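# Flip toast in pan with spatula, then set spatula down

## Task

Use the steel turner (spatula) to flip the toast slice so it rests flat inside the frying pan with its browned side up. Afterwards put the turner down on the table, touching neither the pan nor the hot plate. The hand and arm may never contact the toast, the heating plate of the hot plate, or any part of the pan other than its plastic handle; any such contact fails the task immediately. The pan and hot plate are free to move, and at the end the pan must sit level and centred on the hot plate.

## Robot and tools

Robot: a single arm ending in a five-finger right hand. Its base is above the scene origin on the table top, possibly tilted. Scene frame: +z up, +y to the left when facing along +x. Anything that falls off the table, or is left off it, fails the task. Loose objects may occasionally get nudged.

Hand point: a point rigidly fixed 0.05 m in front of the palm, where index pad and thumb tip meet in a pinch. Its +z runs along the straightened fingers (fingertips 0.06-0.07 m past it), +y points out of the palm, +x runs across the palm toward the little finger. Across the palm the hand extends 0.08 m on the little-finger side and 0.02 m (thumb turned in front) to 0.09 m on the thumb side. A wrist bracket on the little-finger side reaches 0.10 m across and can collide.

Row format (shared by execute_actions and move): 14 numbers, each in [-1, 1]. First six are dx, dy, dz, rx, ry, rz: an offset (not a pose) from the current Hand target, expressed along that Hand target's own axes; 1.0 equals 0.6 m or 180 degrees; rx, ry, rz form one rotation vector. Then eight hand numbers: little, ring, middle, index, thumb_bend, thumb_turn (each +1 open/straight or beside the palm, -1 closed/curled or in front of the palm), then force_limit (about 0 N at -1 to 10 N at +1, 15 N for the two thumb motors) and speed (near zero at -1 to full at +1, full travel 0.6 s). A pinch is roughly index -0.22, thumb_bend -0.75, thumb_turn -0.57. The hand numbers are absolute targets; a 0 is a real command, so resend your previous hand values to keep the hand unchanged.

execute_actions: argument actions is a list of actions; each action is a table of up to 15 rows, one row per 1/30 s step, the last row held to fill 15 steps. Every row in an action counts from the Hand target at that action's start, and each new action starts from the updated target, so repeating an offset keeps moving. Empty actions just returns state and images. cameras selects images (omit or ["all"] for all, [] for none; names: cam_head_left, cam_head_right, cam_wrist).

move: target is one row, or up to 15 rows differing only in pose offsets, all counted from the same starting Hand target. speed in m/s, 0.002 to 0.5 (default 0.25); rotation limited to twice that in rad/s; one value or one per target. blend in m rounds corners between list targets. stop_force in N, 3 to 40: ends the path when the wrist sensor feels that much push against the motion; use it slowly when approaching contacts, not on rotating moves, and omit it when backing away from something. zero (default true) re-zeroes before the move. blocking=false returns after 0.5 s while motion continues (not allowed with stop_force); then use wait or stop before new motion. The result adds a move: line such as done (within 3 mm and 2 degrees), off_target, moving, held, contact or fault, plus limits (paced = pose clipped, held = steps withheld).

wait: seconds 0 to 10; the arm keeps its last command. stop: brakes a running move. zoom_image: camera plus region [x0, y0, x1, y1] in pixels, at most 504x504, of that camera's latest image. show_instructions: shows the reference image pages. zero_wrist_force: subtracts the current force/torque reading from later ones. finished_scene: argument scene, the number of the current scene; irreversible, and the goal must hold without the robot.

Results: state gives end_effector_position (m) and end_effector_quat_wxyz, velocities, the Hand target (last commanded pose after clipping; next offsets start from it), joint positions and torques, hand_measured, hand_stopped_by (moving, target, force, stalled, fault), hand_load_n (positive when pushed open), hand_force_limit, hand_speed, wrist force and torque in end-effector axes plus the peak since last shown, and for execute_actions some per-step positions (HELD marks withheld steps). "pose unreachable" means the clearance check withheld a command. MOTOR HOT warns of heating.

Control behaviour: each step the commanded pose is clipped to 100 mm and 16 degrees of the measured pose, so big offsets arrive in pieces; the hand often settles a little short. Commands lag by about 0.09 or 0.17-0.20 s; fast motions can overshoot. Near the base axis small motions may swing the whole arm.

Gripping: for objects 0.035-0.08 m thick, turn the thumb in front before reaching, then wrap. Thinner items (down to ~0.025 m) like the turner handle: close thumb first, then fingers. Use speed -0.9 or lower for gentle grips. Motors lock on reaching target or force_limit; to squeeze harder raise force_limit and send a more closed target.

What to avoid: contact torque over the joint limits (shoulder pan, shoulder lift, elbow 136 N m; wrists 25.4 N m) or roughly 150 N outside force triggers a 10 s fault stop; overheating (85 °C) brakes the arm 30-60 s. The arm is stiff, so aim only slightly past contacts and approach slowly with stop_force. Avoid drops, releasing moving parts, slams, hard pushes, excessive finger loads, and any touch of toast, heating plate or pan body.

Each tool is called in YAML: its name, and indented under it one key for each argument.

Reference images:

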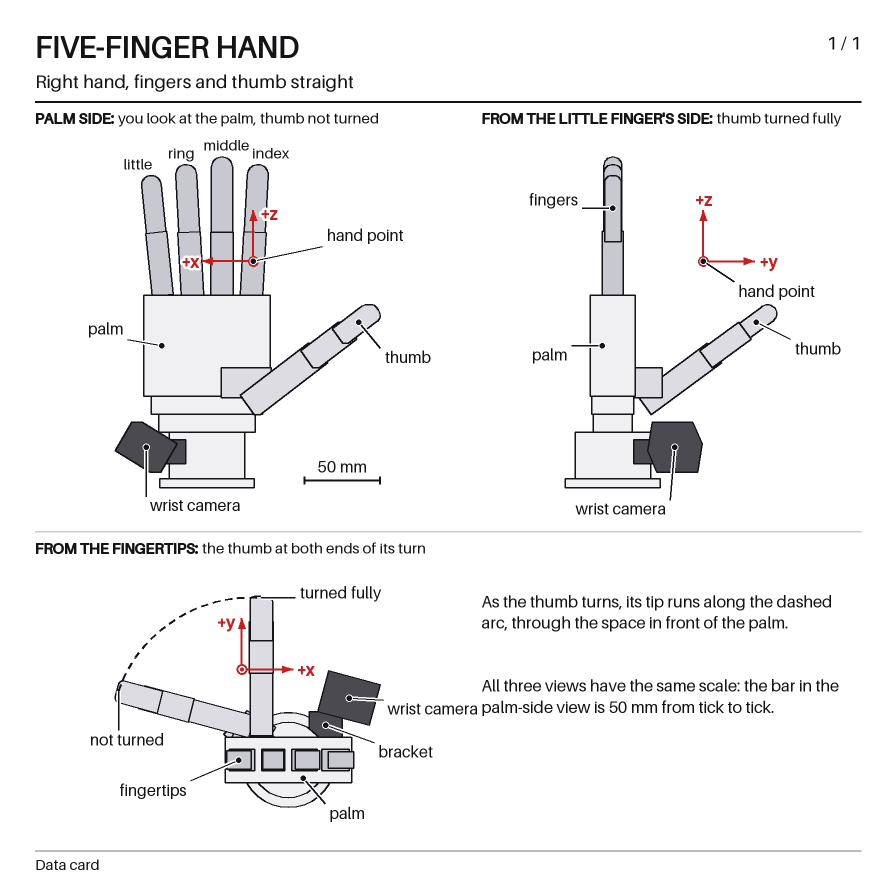

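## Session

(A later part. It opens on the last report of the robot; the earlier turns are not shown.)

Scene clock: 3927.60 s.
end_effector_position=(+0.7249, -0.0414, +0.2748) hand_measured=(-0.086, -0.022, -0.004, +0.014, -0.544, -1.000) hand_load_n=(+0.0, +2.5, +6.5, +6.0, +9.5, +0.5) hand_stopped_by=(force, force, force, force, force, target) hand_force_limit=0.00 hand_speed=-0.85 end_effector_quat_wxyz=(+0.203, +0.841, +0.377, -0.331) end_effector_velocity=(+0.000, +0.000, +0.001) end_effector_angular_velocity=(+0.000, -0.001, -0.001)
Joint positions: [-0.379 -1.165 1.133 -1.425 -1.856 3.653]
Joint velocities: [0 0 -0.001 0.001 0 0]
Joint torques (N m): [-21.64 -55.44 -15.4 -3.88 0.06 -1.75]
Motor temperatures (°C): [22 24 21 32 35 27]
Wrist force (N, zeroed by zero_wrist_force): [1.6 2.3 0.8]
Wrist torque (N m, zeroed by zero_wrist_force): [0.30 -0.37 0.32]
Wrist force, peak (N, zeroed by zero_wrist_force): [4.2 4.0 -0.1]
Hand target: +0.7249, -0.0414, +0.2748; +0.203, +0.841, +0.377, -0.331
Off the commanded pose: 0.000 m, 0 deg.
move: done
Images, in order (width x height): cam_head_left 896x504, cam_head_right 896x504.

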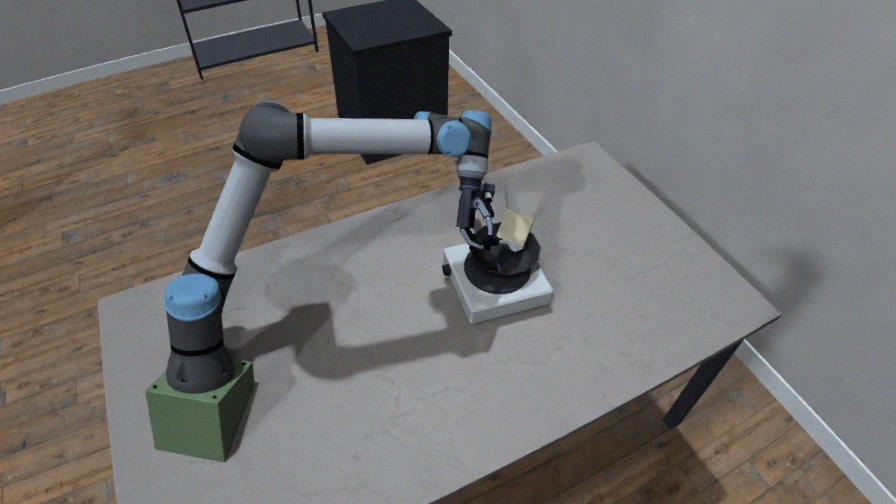

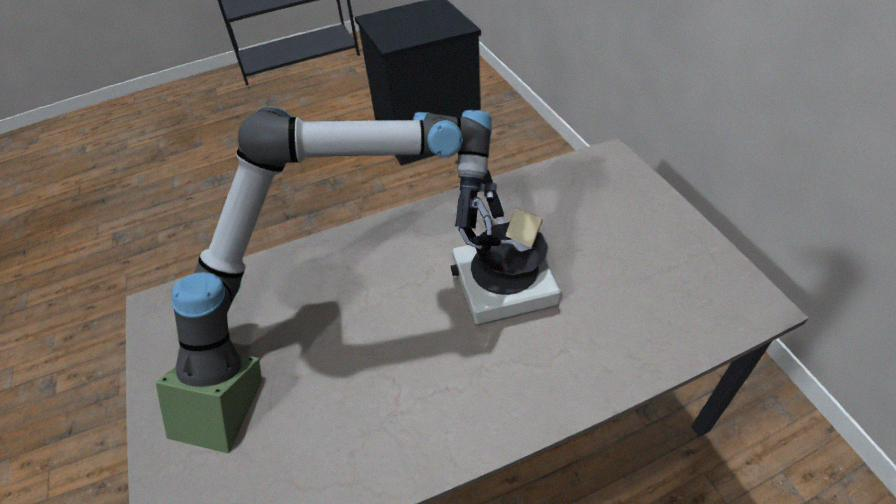

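move:
  target:
    - [-0.0225,-0.0243,0.0813,-0.0056,0.0425,0.0112,-1,-1,-1,-1,-1,-1,0,-0.85]
  speed: 0.03
  cameras: ["cam_head_left","cam_head_right"]

zoom_image:
  camera: "cam_head_left"
  region: [460, 210, 550, 300]

zoom_image:
  camera: "cam_head_right"
  region: [465, 210, 555, 300]

Scene clock: 3940.80 s.
end_effector_position=(+0.6875, -0.0678, +0.2491) hand_measured=(-0.086, -0.020, -0.004, +0.014, -0.544, -1.000) hand_load_n=(+2.5, +7.0, +6.5, +3.0, +10.0, -2.0) hand_stopped_by=(force, force, force, force, force, target) hand_force_limit=0.00 hand_speed=-0.85 end_effector_quat_wxyz=(+0.191, +0.866, +0.378, -0.267) end_effector_velocity=(+0.000, +0.000, +0.000) end_effector_angular_velocity=(-0.001, +0.006, +0.001)
Joint positions: [-0.448 -1.285 1.405 -1.674 -1.75 3.599]
Joint velocities: [0.002 0.002 -0.003 0.005 -0.003 -0.001]
Joint torques (N m): [-7.68 -27.62 -28.02 1.28 -2 1.4]
Motor temperatures (°C): [22 24 21 32 35 27]
Wrist force (N, zeroed by zero_wrist_force): [4.0 2.8 1.4]
Wrist torque (N m, zeroed by zero_wrist_force): [0.31 -0.59 0.28]
Wrist force, peak (N, zeroed by zero_wrist_force): [4.5 3.6 0.7]
Hand target: +0.6875, -0.0678, +0.2489; +0.191, +0.866, +0.378, -0.267
Off the commanded pose: 0.000 m, 0 deg.
move: done
Images, in order (width x height): cam_head_left 896x504, cam_head_right 896x504.

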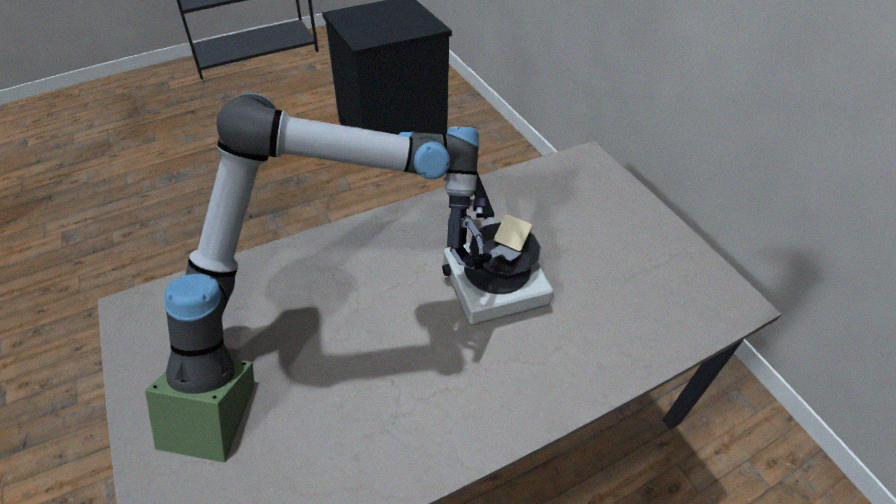

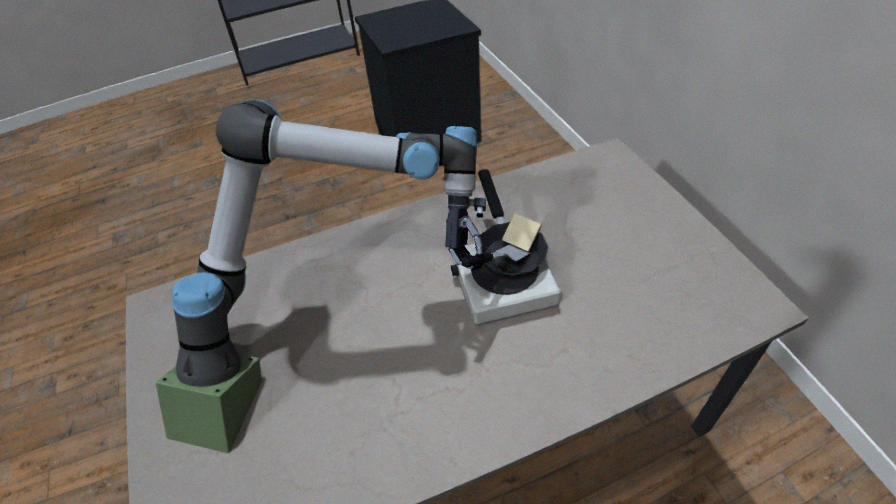

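Scaled by 5.600.

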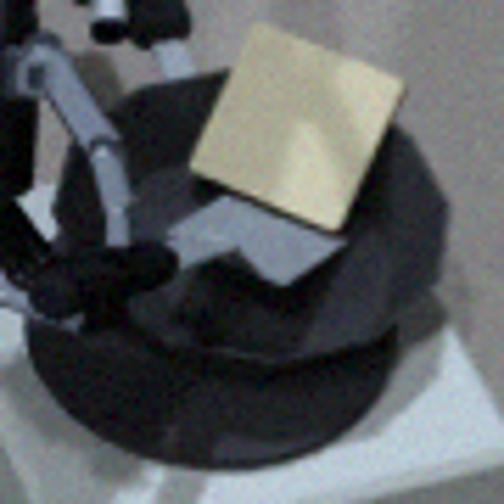

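Scaled by 5.600.

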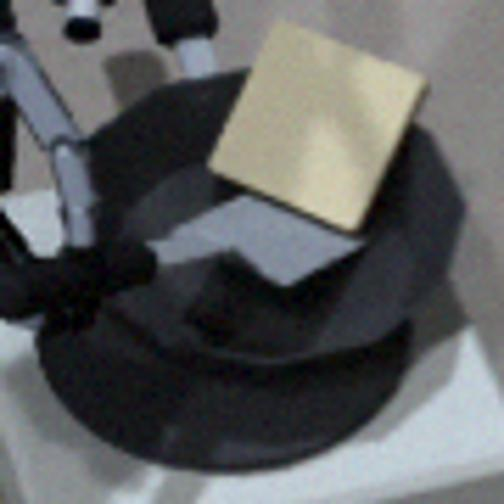

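move:
  target:
    - [-0.0151,0.0032,-0.0196,0,0,0,-1,-1,-1,-1,-1,-1,0,-0.85]
  speed: 0.03
  cameras: ["cam_head_left","cam_head_right"]

zoom_image:
  camera: "cam_head_left"
  region: [460, 210, 550, 300]

zoom_image:
  camera: "cam_head_right"
  region: [465, 210, 555, 300]

Scene clock: 3946.63 s.
end_effector_position=(+0.6874, -0.0678, +0.2641) hand_measured=(-0.086, -0.020, -0.004, +0.014, -0.544, -1.000) hand_load_n=(+2.0, +6.5, +6.5, +3.0, +10.0, -2.0) hand_stopped_by=(force, force, force, force, force, target) hand_force_limit=0.00 hand_speed=-0.85 end_effector_quat_wxyz=(+0.191, +0.866, +0.378, -0.267) end_effector_velocity=(+0.000, +0.000, -0.002) end_effector_angular_velocity=(+0.001, +0.001, +0.001)
Joint positions: [-0.459 -1.297 1.387 -1.646 -1.75 3.588]
Joint velocities: [0.001 0.001 0.002 -0.003 0.001 -0.001]
Joint torques (N m): [-7.21 -31.6 -14.4 -4.27 -2.12 0.91]
Motor temperatures (°C): [22 24 21 32 35 27]
Wrist force (N, zeroed by zero_wrist_force): [4.1 3.0 1.5]
Wrist torque (N m, zeroed by zero_wrist_force): [0.31 -0.60 0.29]
Wrist force, peak (N, zeroed by zero_wrist_force): [4.2 2.7 2.2]
Hand target: +0.6875, -0.0678, +0.2639; +0.191, +0.866, +0.378, -0.267
Off the commanded pose: 0.000 m, 0 deg.
move: done
Images, in order (width x height): cam_head_left 896x504, cam_head_right 896x504.

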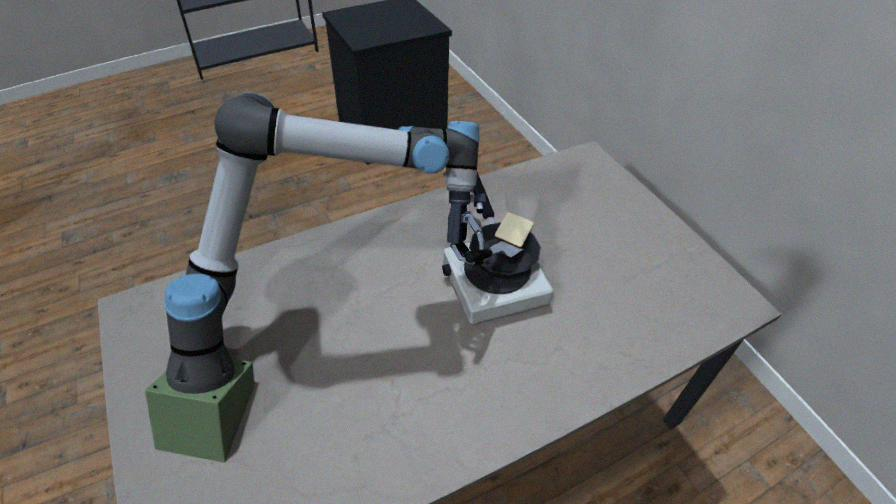

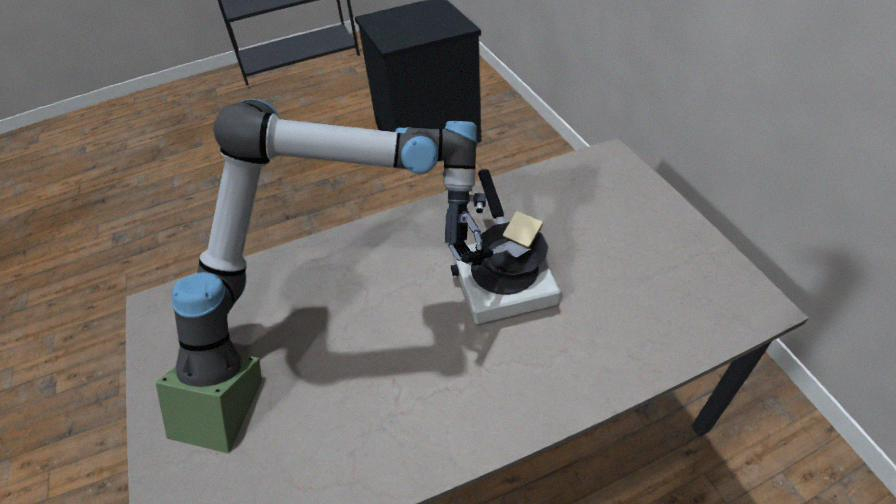

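Scaled by 5.600.

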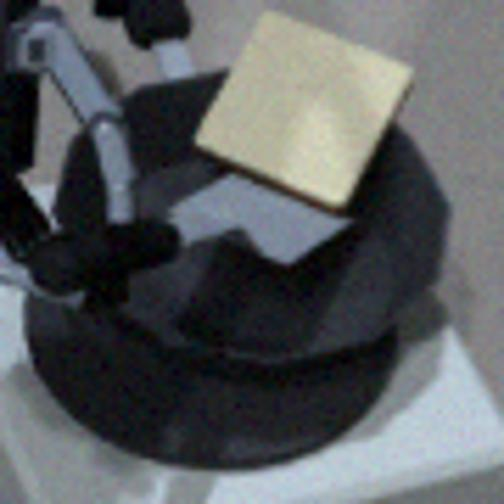

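Scaled by 5.600.

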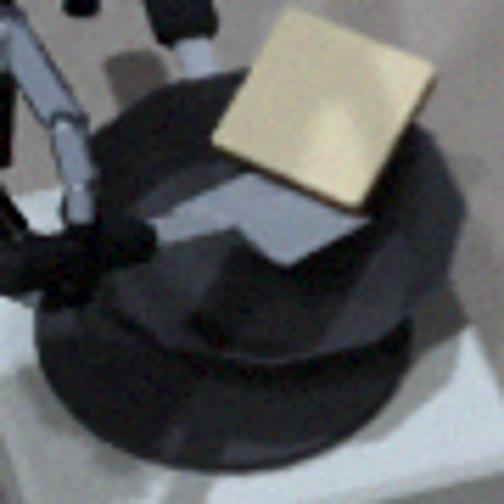

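move:
  target:
    - [-0.026,-0.0228,0.0745,-0.0042,0.0319,0.0084,-1,-1,-1,-1,-1,-1,0,-0.85]
  speed: 0.03
  cameras: ["cam_head_left","cam_head_right"]

zoom_image:
  camera: "cam_head_left"
  region: [460, 210, 550, 300]

zoom_image:
  camera: "cam_head_right"
  region: [465, 210, 555, 300]

Scene clock: 3952.90 s.
end_effector_position=(+0.6541, -0.0914, +0.2366) hand_measured=(-0.086, -0.020, -0.004, +0.014, -0.544, -1.000) hand_load_n=(+2.5, +7.0, +6.5, +3.0, +10.5, -2.0) hand_stopped_by=(force, force, force, force, force, target) hand_force_limit=0.00 hand_speed=-0.85 end_effector_quat_wxyz=(+0.181, +0.881, +0.378, -0.218) end_effector_velocity=(+0.000, +0.000, +0.001) end_effector_angular_velocity=(-0.003, +0.003, +0.001)
Joint positions: [-0.521 -1.372 1.595 -1.841 -1.663 3.544]
Joint velocities: [0.001 0 -0.003 0.004 -0.004 -0.001]
Joint torques (N m): [-7.33 -21.62 -28.63 0.71 -2.14 1.55]
Motor temperatures (°C): [22 24 21 32 35 27]
Wrist force (N, zeroed by zero_wrist_force): [3.6 3.3 1.0]
Wrist torque (N m, zeroed by zero_wrist_force): [0.43 -0.62 0.29]
Wrist force, peak (N, zeroed by zero_wrist_force): [4.5 3.0 1.3]
Hand target: +0.6541, -0.0914, +0.2365; +0.181, +0.881, +0.378, -0.218
Off the commanded pose: 0.000 m, 0 deg.
move: done
Images, in order (width x height): cam_head_left 896x504, cam_head_right 896x504.

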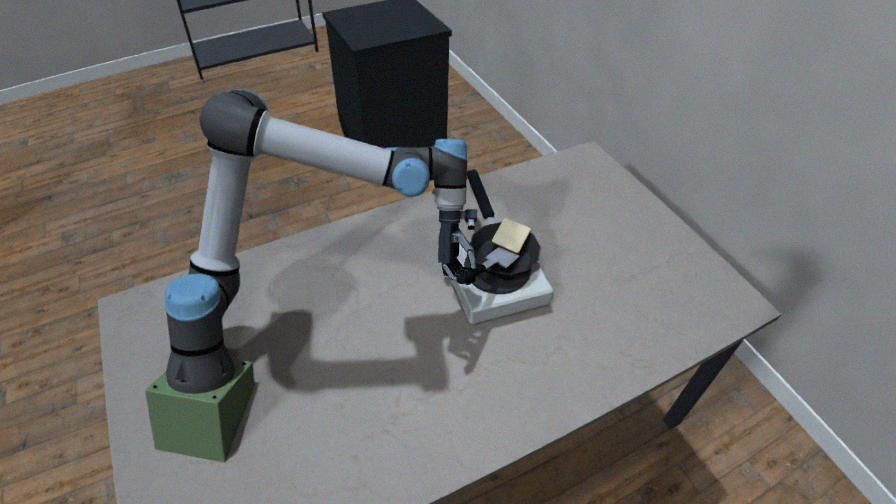

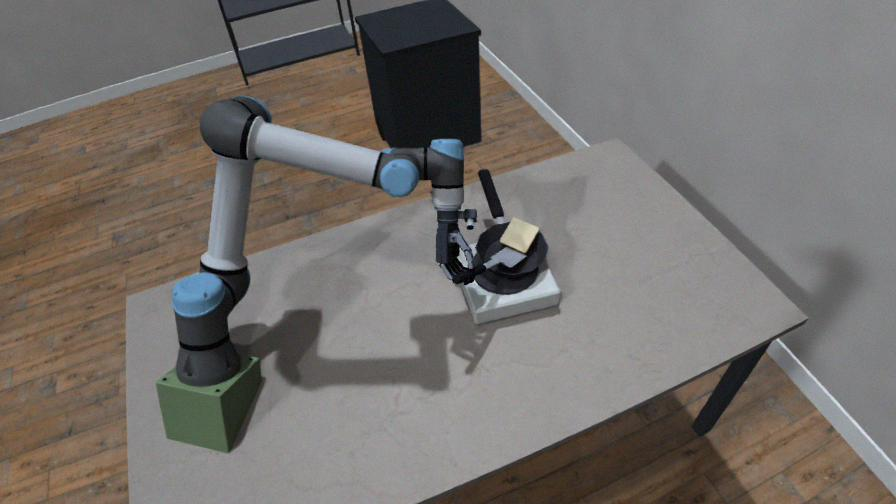

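Scaled by 5.600.

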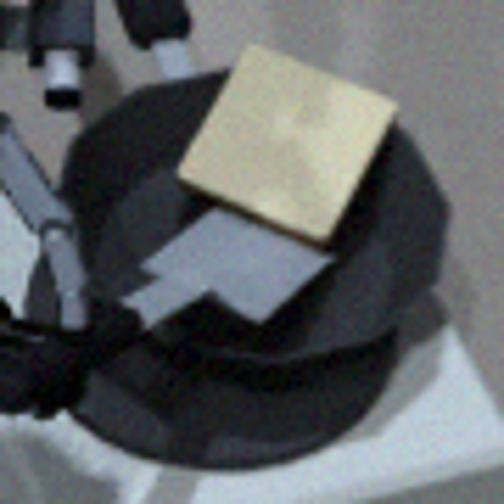

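Scaled by 5.600.

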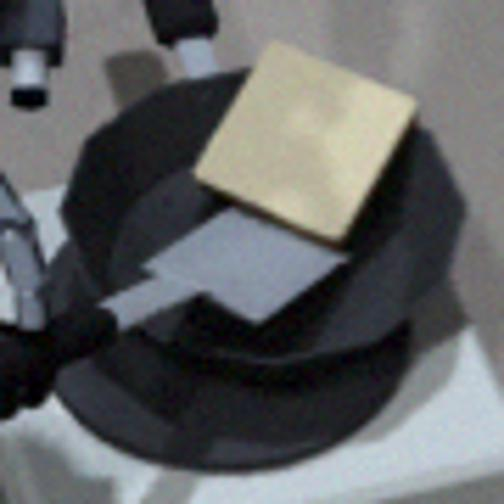

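move:
  target:
    - [-0.0283,-0.0078,0.016,0,0,0,-1,-1,-1,-1,-1,-1,0,-0.85]
  speed: 0.03
  cameras: ["cam_head_left","cam_head_right"]

zoom_image:
  camera: "cam_head_left"
  region: [460, 210, 550, 300]

zoom_image:
  camera: "cam_head_right"
  region: [465, 210, 555, 300]

Scene clock: 3957.50 s.
end_effector_position=(+0.6377, -0.1031, +0.2367) hand_measured=(-0.086, -0.020, -0.004, +0.014, -0.544, -1.000) hand_load_n=(+2.0, +7.0, +6.5, +3.5, +10.0, -1.5) hand_stopped_by=(force, force, force, force, force, target) hand_force_limit=0.00 hand_speed=-0.85 end_effector_quat_wxyz=(+0.181, +0.881, +0.378, -0.218) end_effector_velocity=(+0.002, +0.002, +0.001) end_effector_angular_velocity=(-0.001, -0.003, +0.000)
Joint positions: [-0.548 -1.399 1.651 -1.873 -1.662 3.517]
Joint velocities: [0.003 0.002 -0.006 0.002 0 0.004]
Joint torques (N m): [-5.96 -20.25 -25.82 -0.22 0.44 1.81]
Motor temperatures (°C): [22 24 21 32 35 27]
Wrist force (N, zeroed by zero_wrist_force): [4.1 3.8 1.4]
Wrist torque (N m, zeroed by zero_wrist_force): [0.49 -0.61 0.31]
Wrist force, peak (N, zeroed by zero_wrist_force): [4.1 4.0 1.6]
Hand target: +0.6377, -0.1030, +0.2365; +0.181, +0.881, +0.378, -0.218
Off the commanded pose: 0.000 m, 0 deg.
move: done
Images, in order (width x height): cam_head_left 896x504, cam_head_right 896x504.

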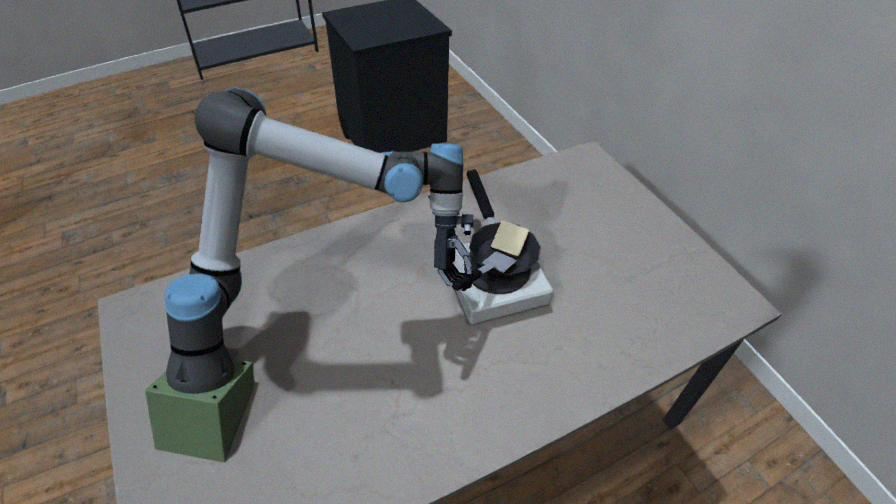

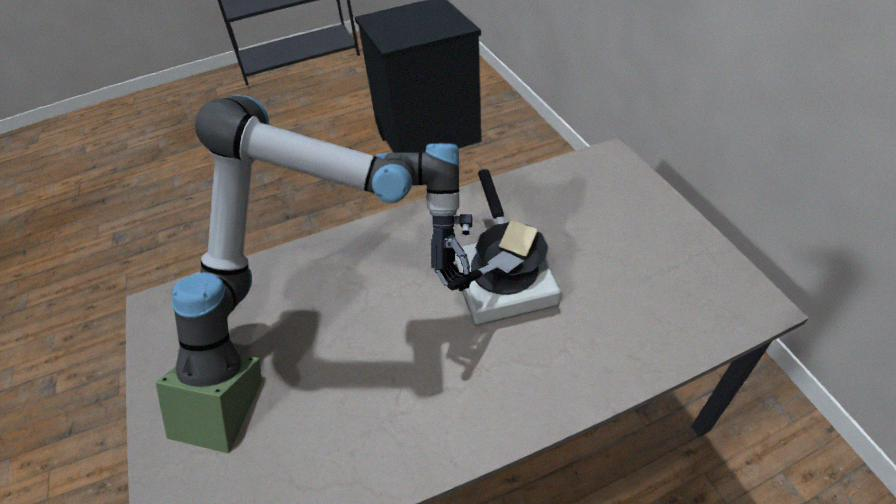

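Scaled by 5.600.

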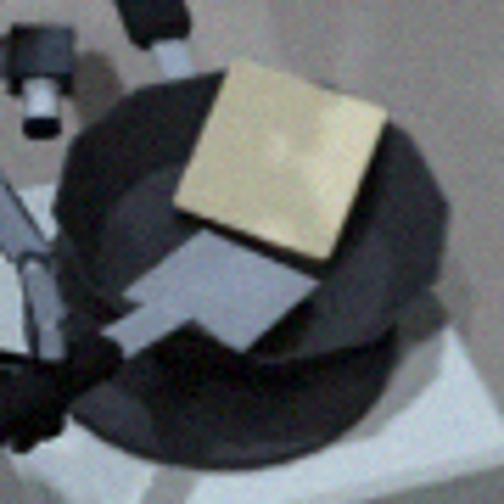

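Scaled by 5.600.

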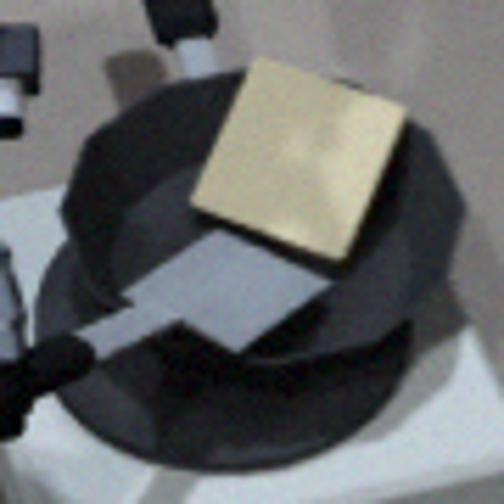

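move:
  target:
    - [0.0428,0.0158,-0.0422,0.0042,-0.0319,-0.0084,-1,-1,-1,-1,-1,-1,0,-0.85]
  speed: 0.03
  cameras: ["cam_head_left","cam_head_right"]

zoom_image:
  camera: "cam_head_left"
  region: [460, 210, 550, 300]

zoom_image:
  camera: "cam_head_right"
  region: [465, 210, 555, 300]

Scene clock: 3965.57 s.
end_effector_position=(+0.6669, -0.0818, +0.2457) hand_measured=(-0.086, -0.020, -0.004, +0.014, -0.544, -1.000) hand_load_n=(+0.0, +4.0, +6.5, +5.5, +9.0, -0.5) hand_stopped_by=(force, force, force, force, force, target) hand_force_limit=0.00 hand_speed=-0.85 end_effector_quat_wxyz=(+0.191, +0.866, +0.378, -0.267) end_effector_velocity=(+0.000, -0.001, +0.000) end_effector_angular_velocity=(+0.001, -0.003, +0.001)
Joint positions: [-0.474 -1.321 1.488 -1.725 -1.751 3.573]
Joint velocities: [-0.002 -0.002 0.004 -0.005 0.002 -0.002]
Joint torques (N m): [-20.95 -47.3 -13.18 -4.58 0.21 -1.63]
Motor temperatures (°C): [22 24 21 32 35 27]
Wrist force (N, zeroed by zero_wrist_force): [3.8 3.4 0.7]
Wrist torque (N m, zeroed by zero_wrist_force): [0.35 -0.43 0.38]
Wrist force, peak (N, zeroed by zero_wrist_force): [4.2 3.9 1.7]
Hand target: +0.6669, -0.0818, +0.2459; +0.191, +0.866, +0.378, -0.267
Off the commanded pose: 0.000 m, 0 deg.
move: done
Images, in order (width x height): cam_head_left 896x504, cam_head_right 896x504.

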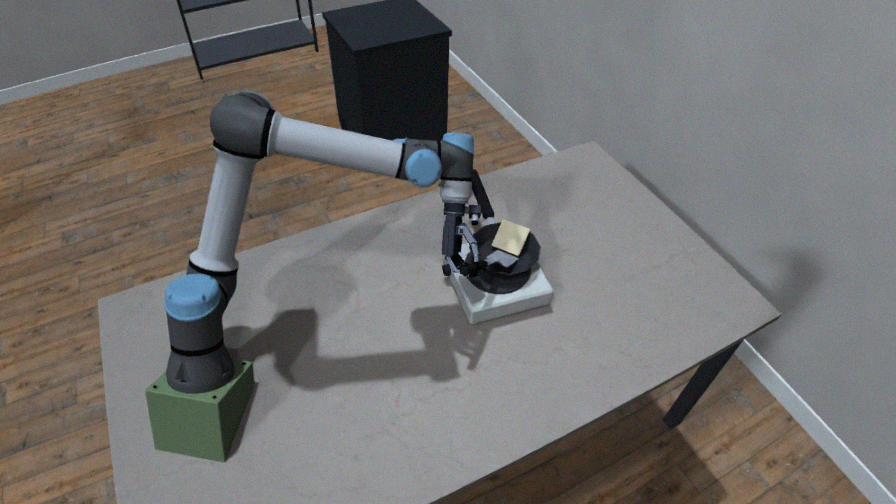

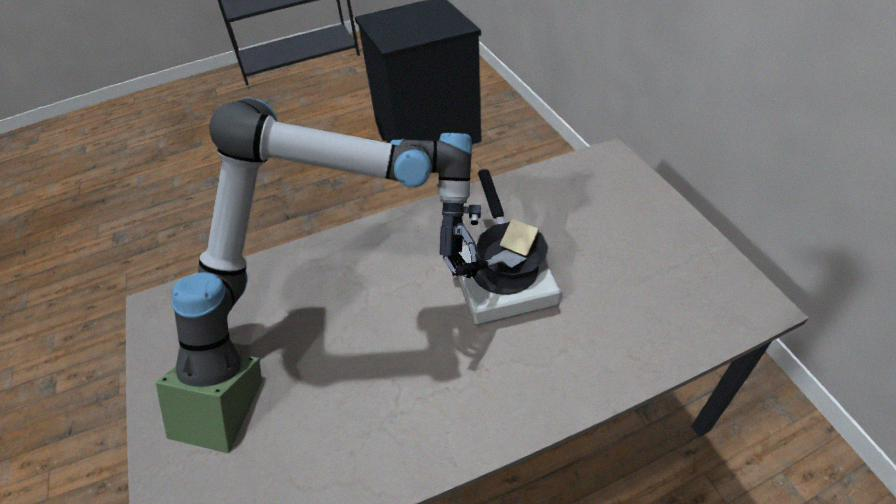

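Scaled by 5.600.

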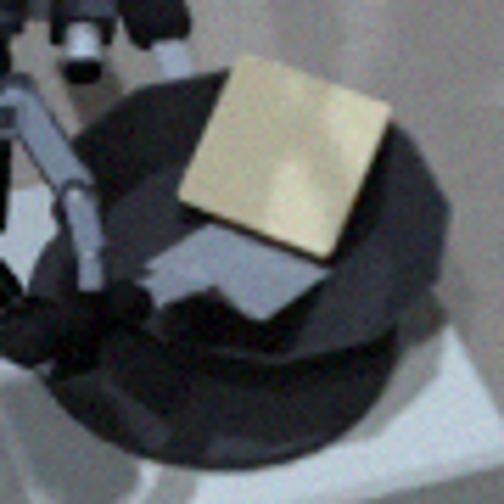

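Scaled by 5.600.

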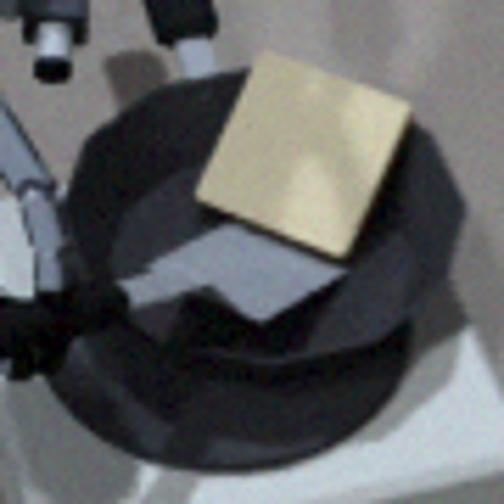

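wait:
  seconds: 0
  cameras: ["cam_head_left","cam_head_right"]

zoom_image:
  camera: "cam_head_left"
  region: [460, 210, 550, 300]

zoom_image:
  camera: "cam_head_right"
  region: [465, 210, 555, 300]

Scene clock: 3979.00 s.
end_effector_position=(+0.6669, -0.0818, +0.2459) hand_measured=(-0.086, -0.020, -0.004, +0.014, -0.544, -1.000) hand_load_n=(+0.5, +4.0, +6.5, +5.0, +8.5, -0.5) hand_stopped_by=(force, force, force, force, force, target) hand_force_limit=0.00 hand_speed=-0.85 end_effector_quat_wxyz=(+0.191, +0.866, +0.378, -0.267) end_effector_velocity=(-0.001, +0.000, +0.000) end_effector_angular_velocity=(+0.000, +0.002, +0.000)
Joint positions: [-0.474 -1.321 1.488 -1.725 -1.751 3.573]
Joint velocities: [0 -0.001 0.001 0.002 0 0]
Joint torques (N m): [-21.19 -47.23 -14.49 -3.8 0.38 -2.17]
Motor temperatures (°C): [22 24 21 32 35 27]
Wrist force (N, zeroed by zero_wrist_force): [3.7 3.5 0.8]
Wrist torque (N m, zeroed by zero_wrist_force): [0.38 -0.43 0.37]
Wrist force, peak (N, zeroed by zero_wrist_force): [4.3 3.6 0.9]
Hand target: +0.6669, -0.0818, +0.2459; +0.191, +0.866, +0.378, -0.267
Off the commanded pose: 0.000 m, 0 deg.
Images, in order (width x height): cam_head_left 896x504, cam_head_right 896x504.

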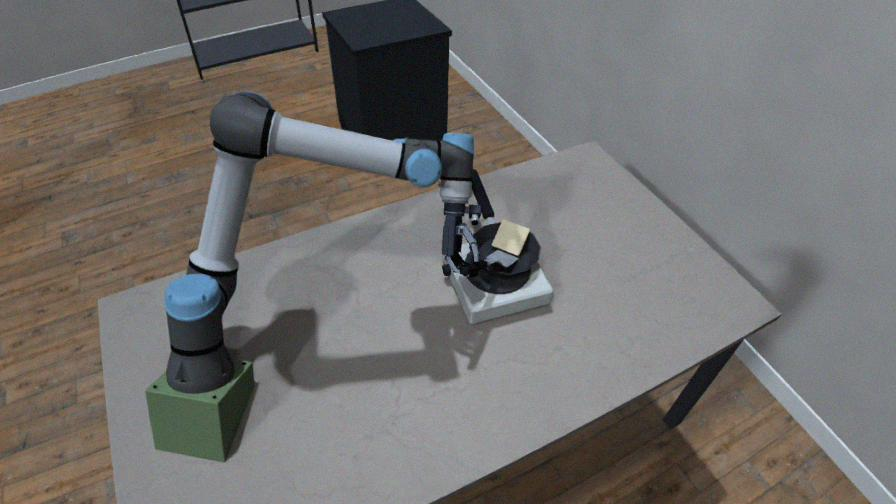

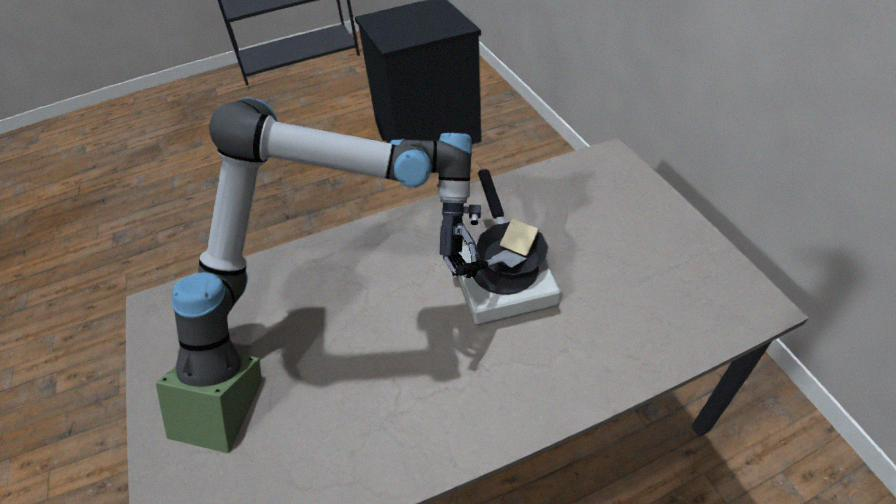

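Scaled by 5.600.

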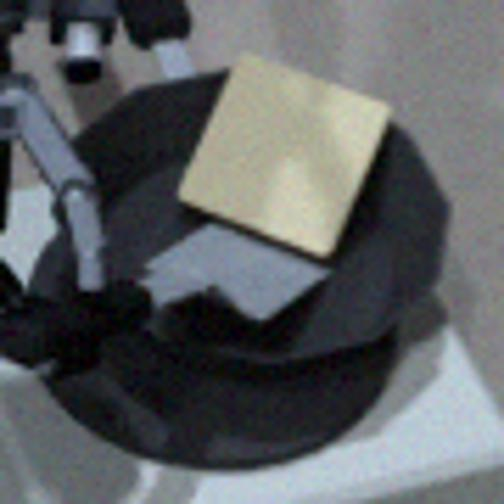

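Scaled by 5.600.

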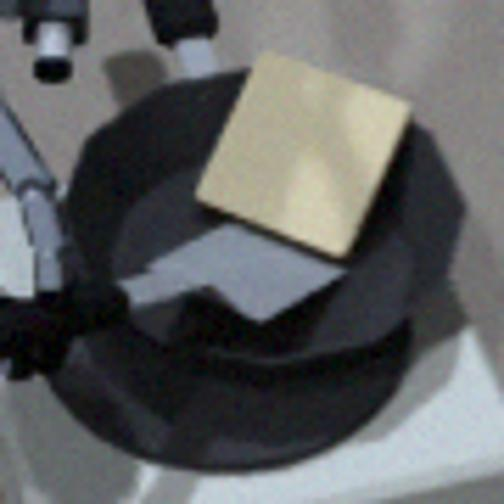

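move:
  target:
    - [-0.151,0.032,-0.196,0,0,0,-1,-1,-1,-1,-1,-1,0,-0.85]
    - [-0.286,-0.138,-0.232,0.021,0.212,-0.069,-1,-1,-1,-1,-1,-1,0,-0.85]
  speed: [0.08,0.2]
  blend: 0.02
  cameras: ["cam_head_left","cam_head_right"]

zoom_image:
  camera: "cam_head_left"
  region: [460, 210, 550, 300]

Scene clock: 4012.73 s.
end_effector_position=(+0.5503, -0.0492, +0.4483) hand_measured=(-0.086, -0.020, -0.004, +0.014, -0.544, -1.000) hand_load_n=(+2.0, +7.0, +6.5, +3.0, +10.0, -1.5) hand_stopped_by=(force, force, force, force, force, target) hand_force_limit=0.00 hand_speed=-0.85 end_effector_quat_wxyz=(+0.000, +0.866, +0.501, -0.001) end_effector_velocity=(+0.000, +0.000, +0.000) end_effector_angular_velocity=(+0.002, -0.002, +0.001)
Joint positions: [-1.115 -1.752 1.486 -1.113 -1.118 2.651]
Joint velocities: [-0.002 0 0 0.002 0.003 -0.003]
Joint torques (N m): [-16.43 7.7 -26.12 -0.51 1.59 -2.58]
Motor temperatures (°C): [22 24 21 32 35 27]
Wrist force (N, zeroed by zero_wrist_force): [2.0 3.7 2.1]
Wrist torque (N m, zeroed by zero_wrist_force): [0.41 -0.54 0.30]
Wrist force, peak (N, zeroed by zero_wrist_force): [4.7 3.1 2.1]
Hand target: +0.5503, -0.0492, +0.4483; +0.000, +0.866, +0.501, -0.001
Off the commanded pose: 0.000 m, 0 deg.
move: done
Images, in order (width x height): cam_head_left 896x504, cam_head_right 896x504.

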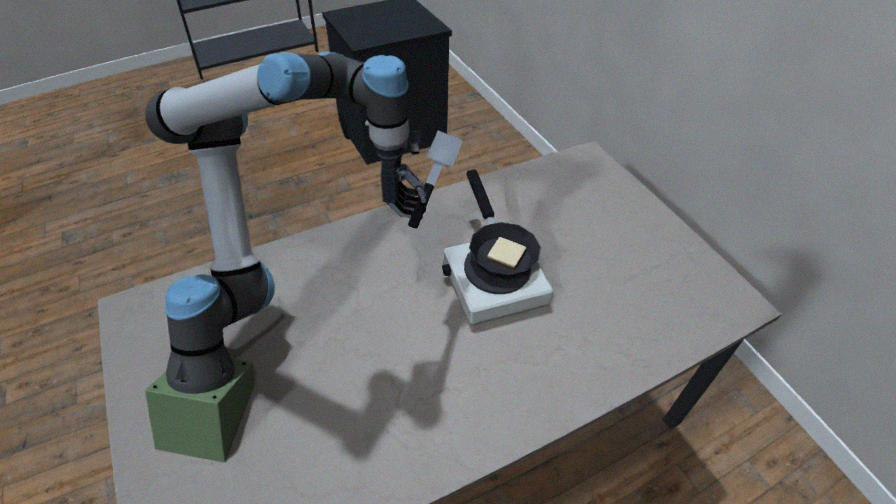

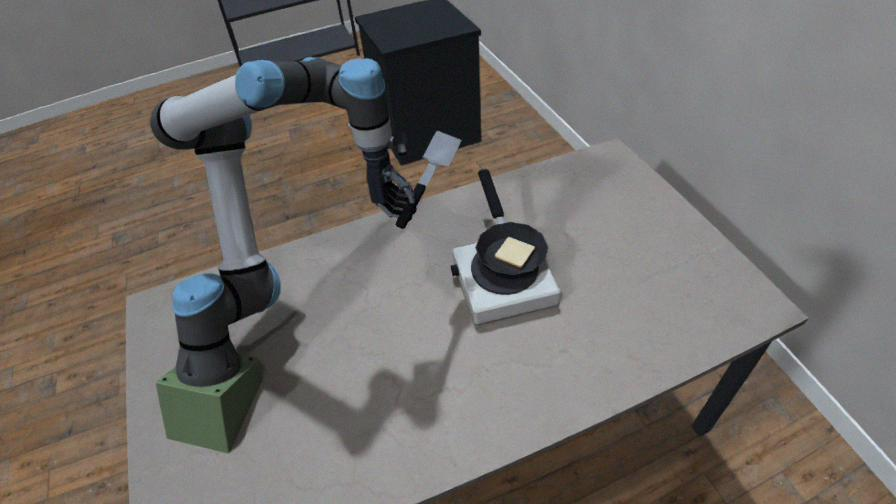

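Scaled by 5.600.

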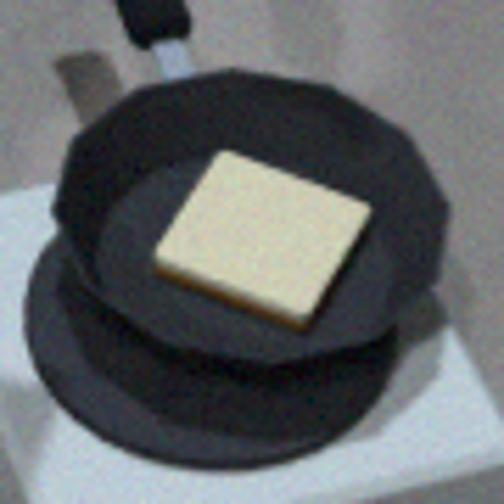

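move:
  target: [0,0,0,0,0,-0.5,-1,-1,-1,-1,-1,-1,0,-0.85]
  cameras: []

move:
  target: [0,0,0,0,0,-0.5,-1,-1,-1,-1,-1,-1,0,-0.85]
  cameras: ["cam_head_left"]

move:
  target: [-0.199,0.315,-0.173,0.056,-0.573,-0.057,-1,-1,-1,-1,-1,-1,0,-0.85]
  cameras: ["cam_head_left","cam_head_right","cam_wrist"]

Scene clock: 4024.17 s.
end_effector_position=(+0.5504, -0.0492, +0.4482) hand_measured=(-0.086, -0.020, -0.004, +0.014, -0.544, -1.000) hand_load_n=(+1.5, +7.5, +7.0, +3.0, +10.0, -1.5) hand_stopped_by=(force, force, force, force, force, target) hand_force_limit=0.00 hand_speed=-0.85 end_effector_quat_wxyz=(-0.001, +0.258, +0.966, -0.001) end_effector_velocity=(+0.000, +0.000, +0.000) end_effector_angular_velocity=(-0.001, +0.000, +0.004)
Joint positions: [-1.246 -1.655 1.497 -1.161 -1.147 0.94]
Joint velocities: [0 0 -0.001 0 0 -0.004]
Joint torques (N m): [-9.81 -16.85 -13.66 0.52 1.23 -1.67]
Motor temperatures (°C): [22 24 21 32 35 27]
Wrist force (N, zeroed by zero_wrist_force): [1.5 3.6 1.8]
Wrist torque (N m, zeroed by zero_wrist_force): [0.42 -0.44 0.24]
Wrist force, peak (N, zeroed by zero_wrist_force): [2.4 4.0 1.9]
Hand target: +0.5503, -0.0492, +0.4483; -0.001, +0.258, +0.966, -0.001
Off the commanded pose: 0.000 m, 0 deg.
move: done
No camera images: "cameras" was empty.

Scene clock: 4027.80 s.
end_effector_position=(+0.5503, -0.0492, +0.4483) hand_measured=(-0.086, -0.020, -0.004, +0.014, -0.544, -1.000) hand_load_n=(+2.0, +7.5, +6.5, +3.0, +10.0, -1.5) hand_stopped_by=(force, force, force, force, force, target) hand_force_limit=0.00 hand_speed=-0.85 end_effector_quat_wxyz=(-0.001, -0.501, +0.866, +0.000) end_effector_velocity=(+0.000, +0.000, +0.000) end_effector_angular_velocity=(+0.001, +0.001, +0.000)
Joint positions: [-1.111 -1.452 1.263 -1.191 -1.117 -0.486]
Joint velocities: [0 0 0.002 0 0 -0.001]
Joint torques (N m): [-22.36 -24.98 -14.01 -1.13 -0.36 -1.65]
Motor temperatures (°C): [22 24 21 32 35 27]
Wrist force (N, zeroed by zero_wrist_force): [1.8 3.3 1.9]
Wrist torque (N m, zeroed by zero_wrist_force): [0.35 -0.54 0.23]
Wrist force, peak (N, zeroed by zero_wrist_force): [2.1 3.9 1.8]
Hand target: +0.5503, -0.0492, +0.4483; -0.001, -0.501, +0.866, +0.000
Off the commanded pose: 0.000 m, 0 deg.
move: done
Images, in order (width x height): cam_head_left 896x504.

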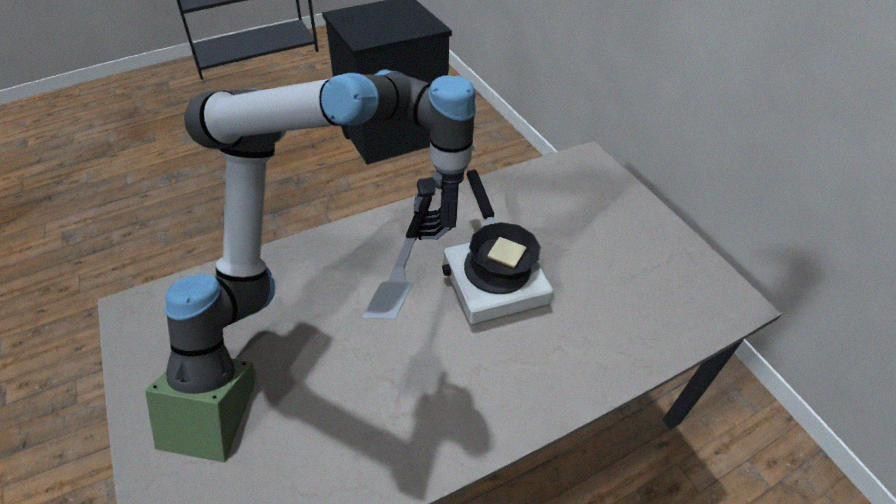

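Scene clock: 4031.93 s.
end_effector_position=(+0.4465, +0.1484, +0.5522) hand_measured=(-0.086, -0.020, -0.004, +0.014, -0.544, -1.000) hand_load_n=(+0.0, +3.0, +6.5, +6.0, +8.5, -0.5) hand_stopped_by=(force, force, force, force, force, target) hand_force_limit=0.00 hand_speed=-0.85 end_effector_quat_wxyz=(+0.714, -0.375, +0.494, +0.325) end_effector_velocity=(+0.000, +0.000, +0.000) end_effector_angular_velocity=(-0.002, -0.003, +0.001)
Joint positions: [-1.24 -1.411 1.746 0.646 -0.918 -2.594]
Joint velocities: [0 0 -0.001 -0.001 -0.001 -0.003]
Joint torques (N m): [-11.47 -23.78 -10.62 2.78 -2.22 -1.59]
Motor temperatures (°C): [22 24 21 32 35 27]
Wrist force (N, zeroed by zero_wrist_force): [4.5 4.3 -2.5]
Wrist torque (N m, zeroed by zero_wrist_force): [0.57 -0.17 0.33]
Wrist force, peak (N, zeroed by zero_wrist_force): [5.7 4.8 -0.7]
Hand target: +0.4465, +0.1484, +0.5522; +0.714, -0.375, +0.494, +0.325
Off the commanded pose: 0.000 m, 0 deg.
move: done
camera_calibration:
cam_wrist: T_world_to_cam=[[-0.715524, 0.504303, -0.483429, 0.505534], [-0.694345, -0.437236, 0.571585, 0.0596817], [0.0768795, 0.74465, 0.663013, -0.397372], [0, 0, 0, 1]] pos_world=[0.433712, 0.0670556, 0.47374]

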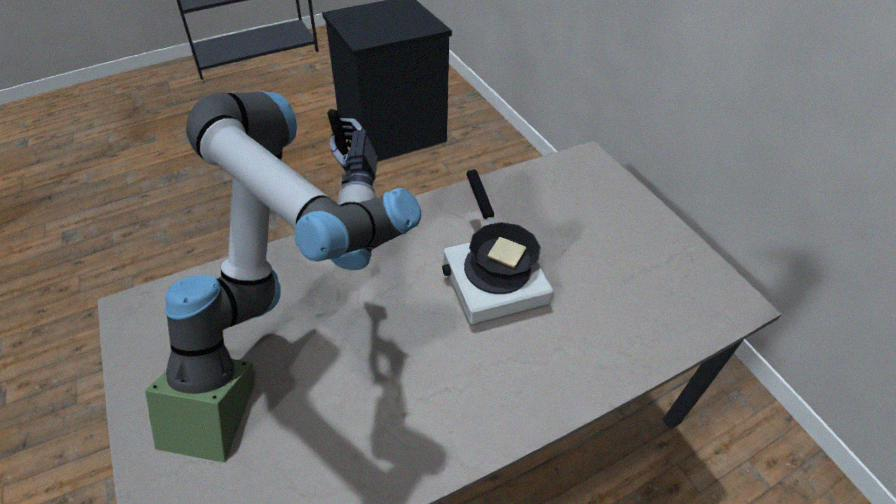

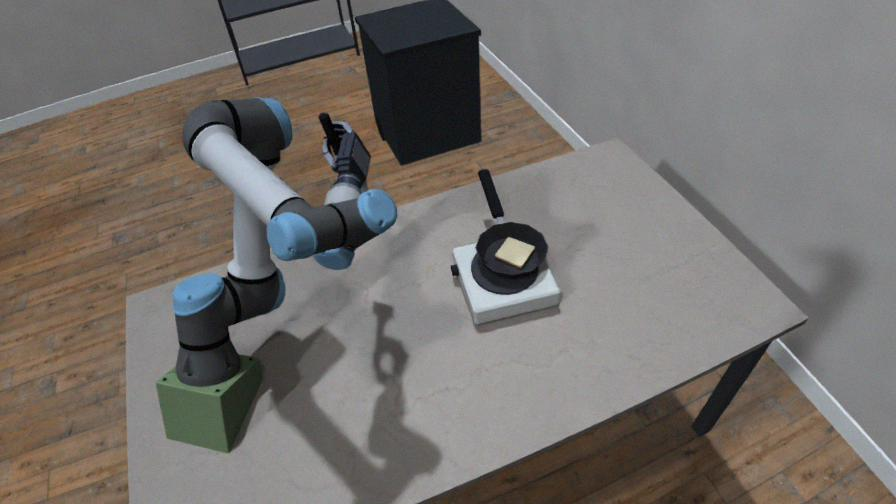

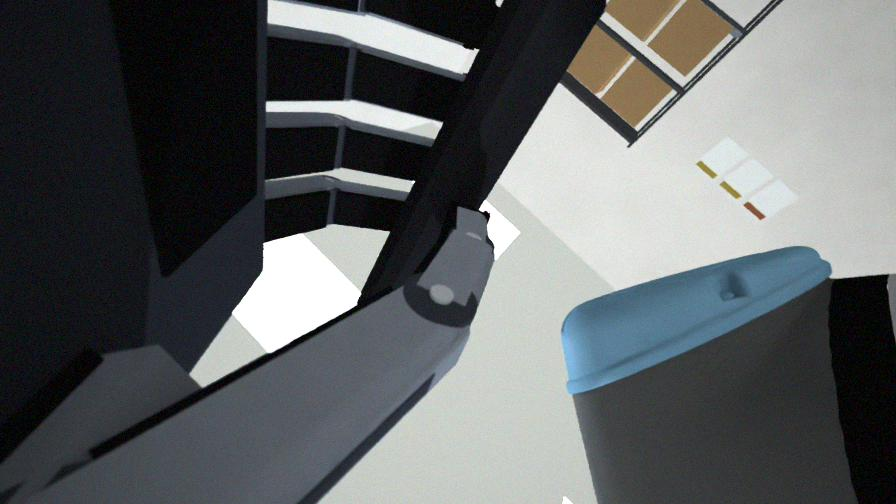

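zoom_image:
  camera: "cam_head_left"
  region: [460, 210, 550, 300]

zoom_image:
  camera: "cam_head_right"
  region: [465, 210, 555, 300]

Scaled by 5.600.

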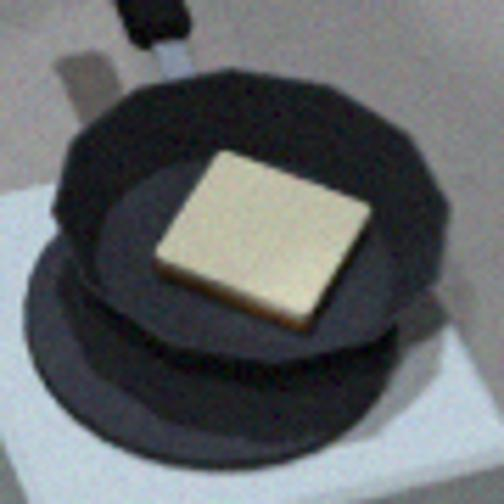

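Scaled by 5.600.

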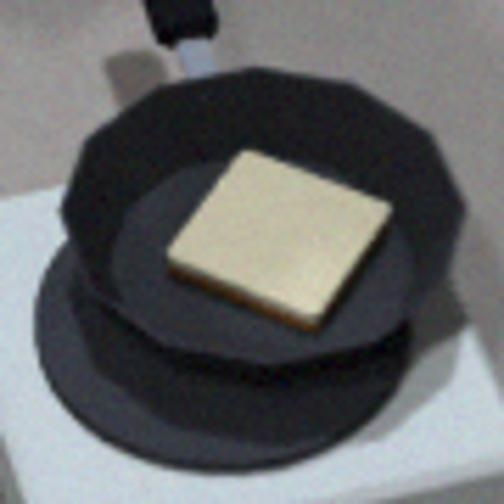

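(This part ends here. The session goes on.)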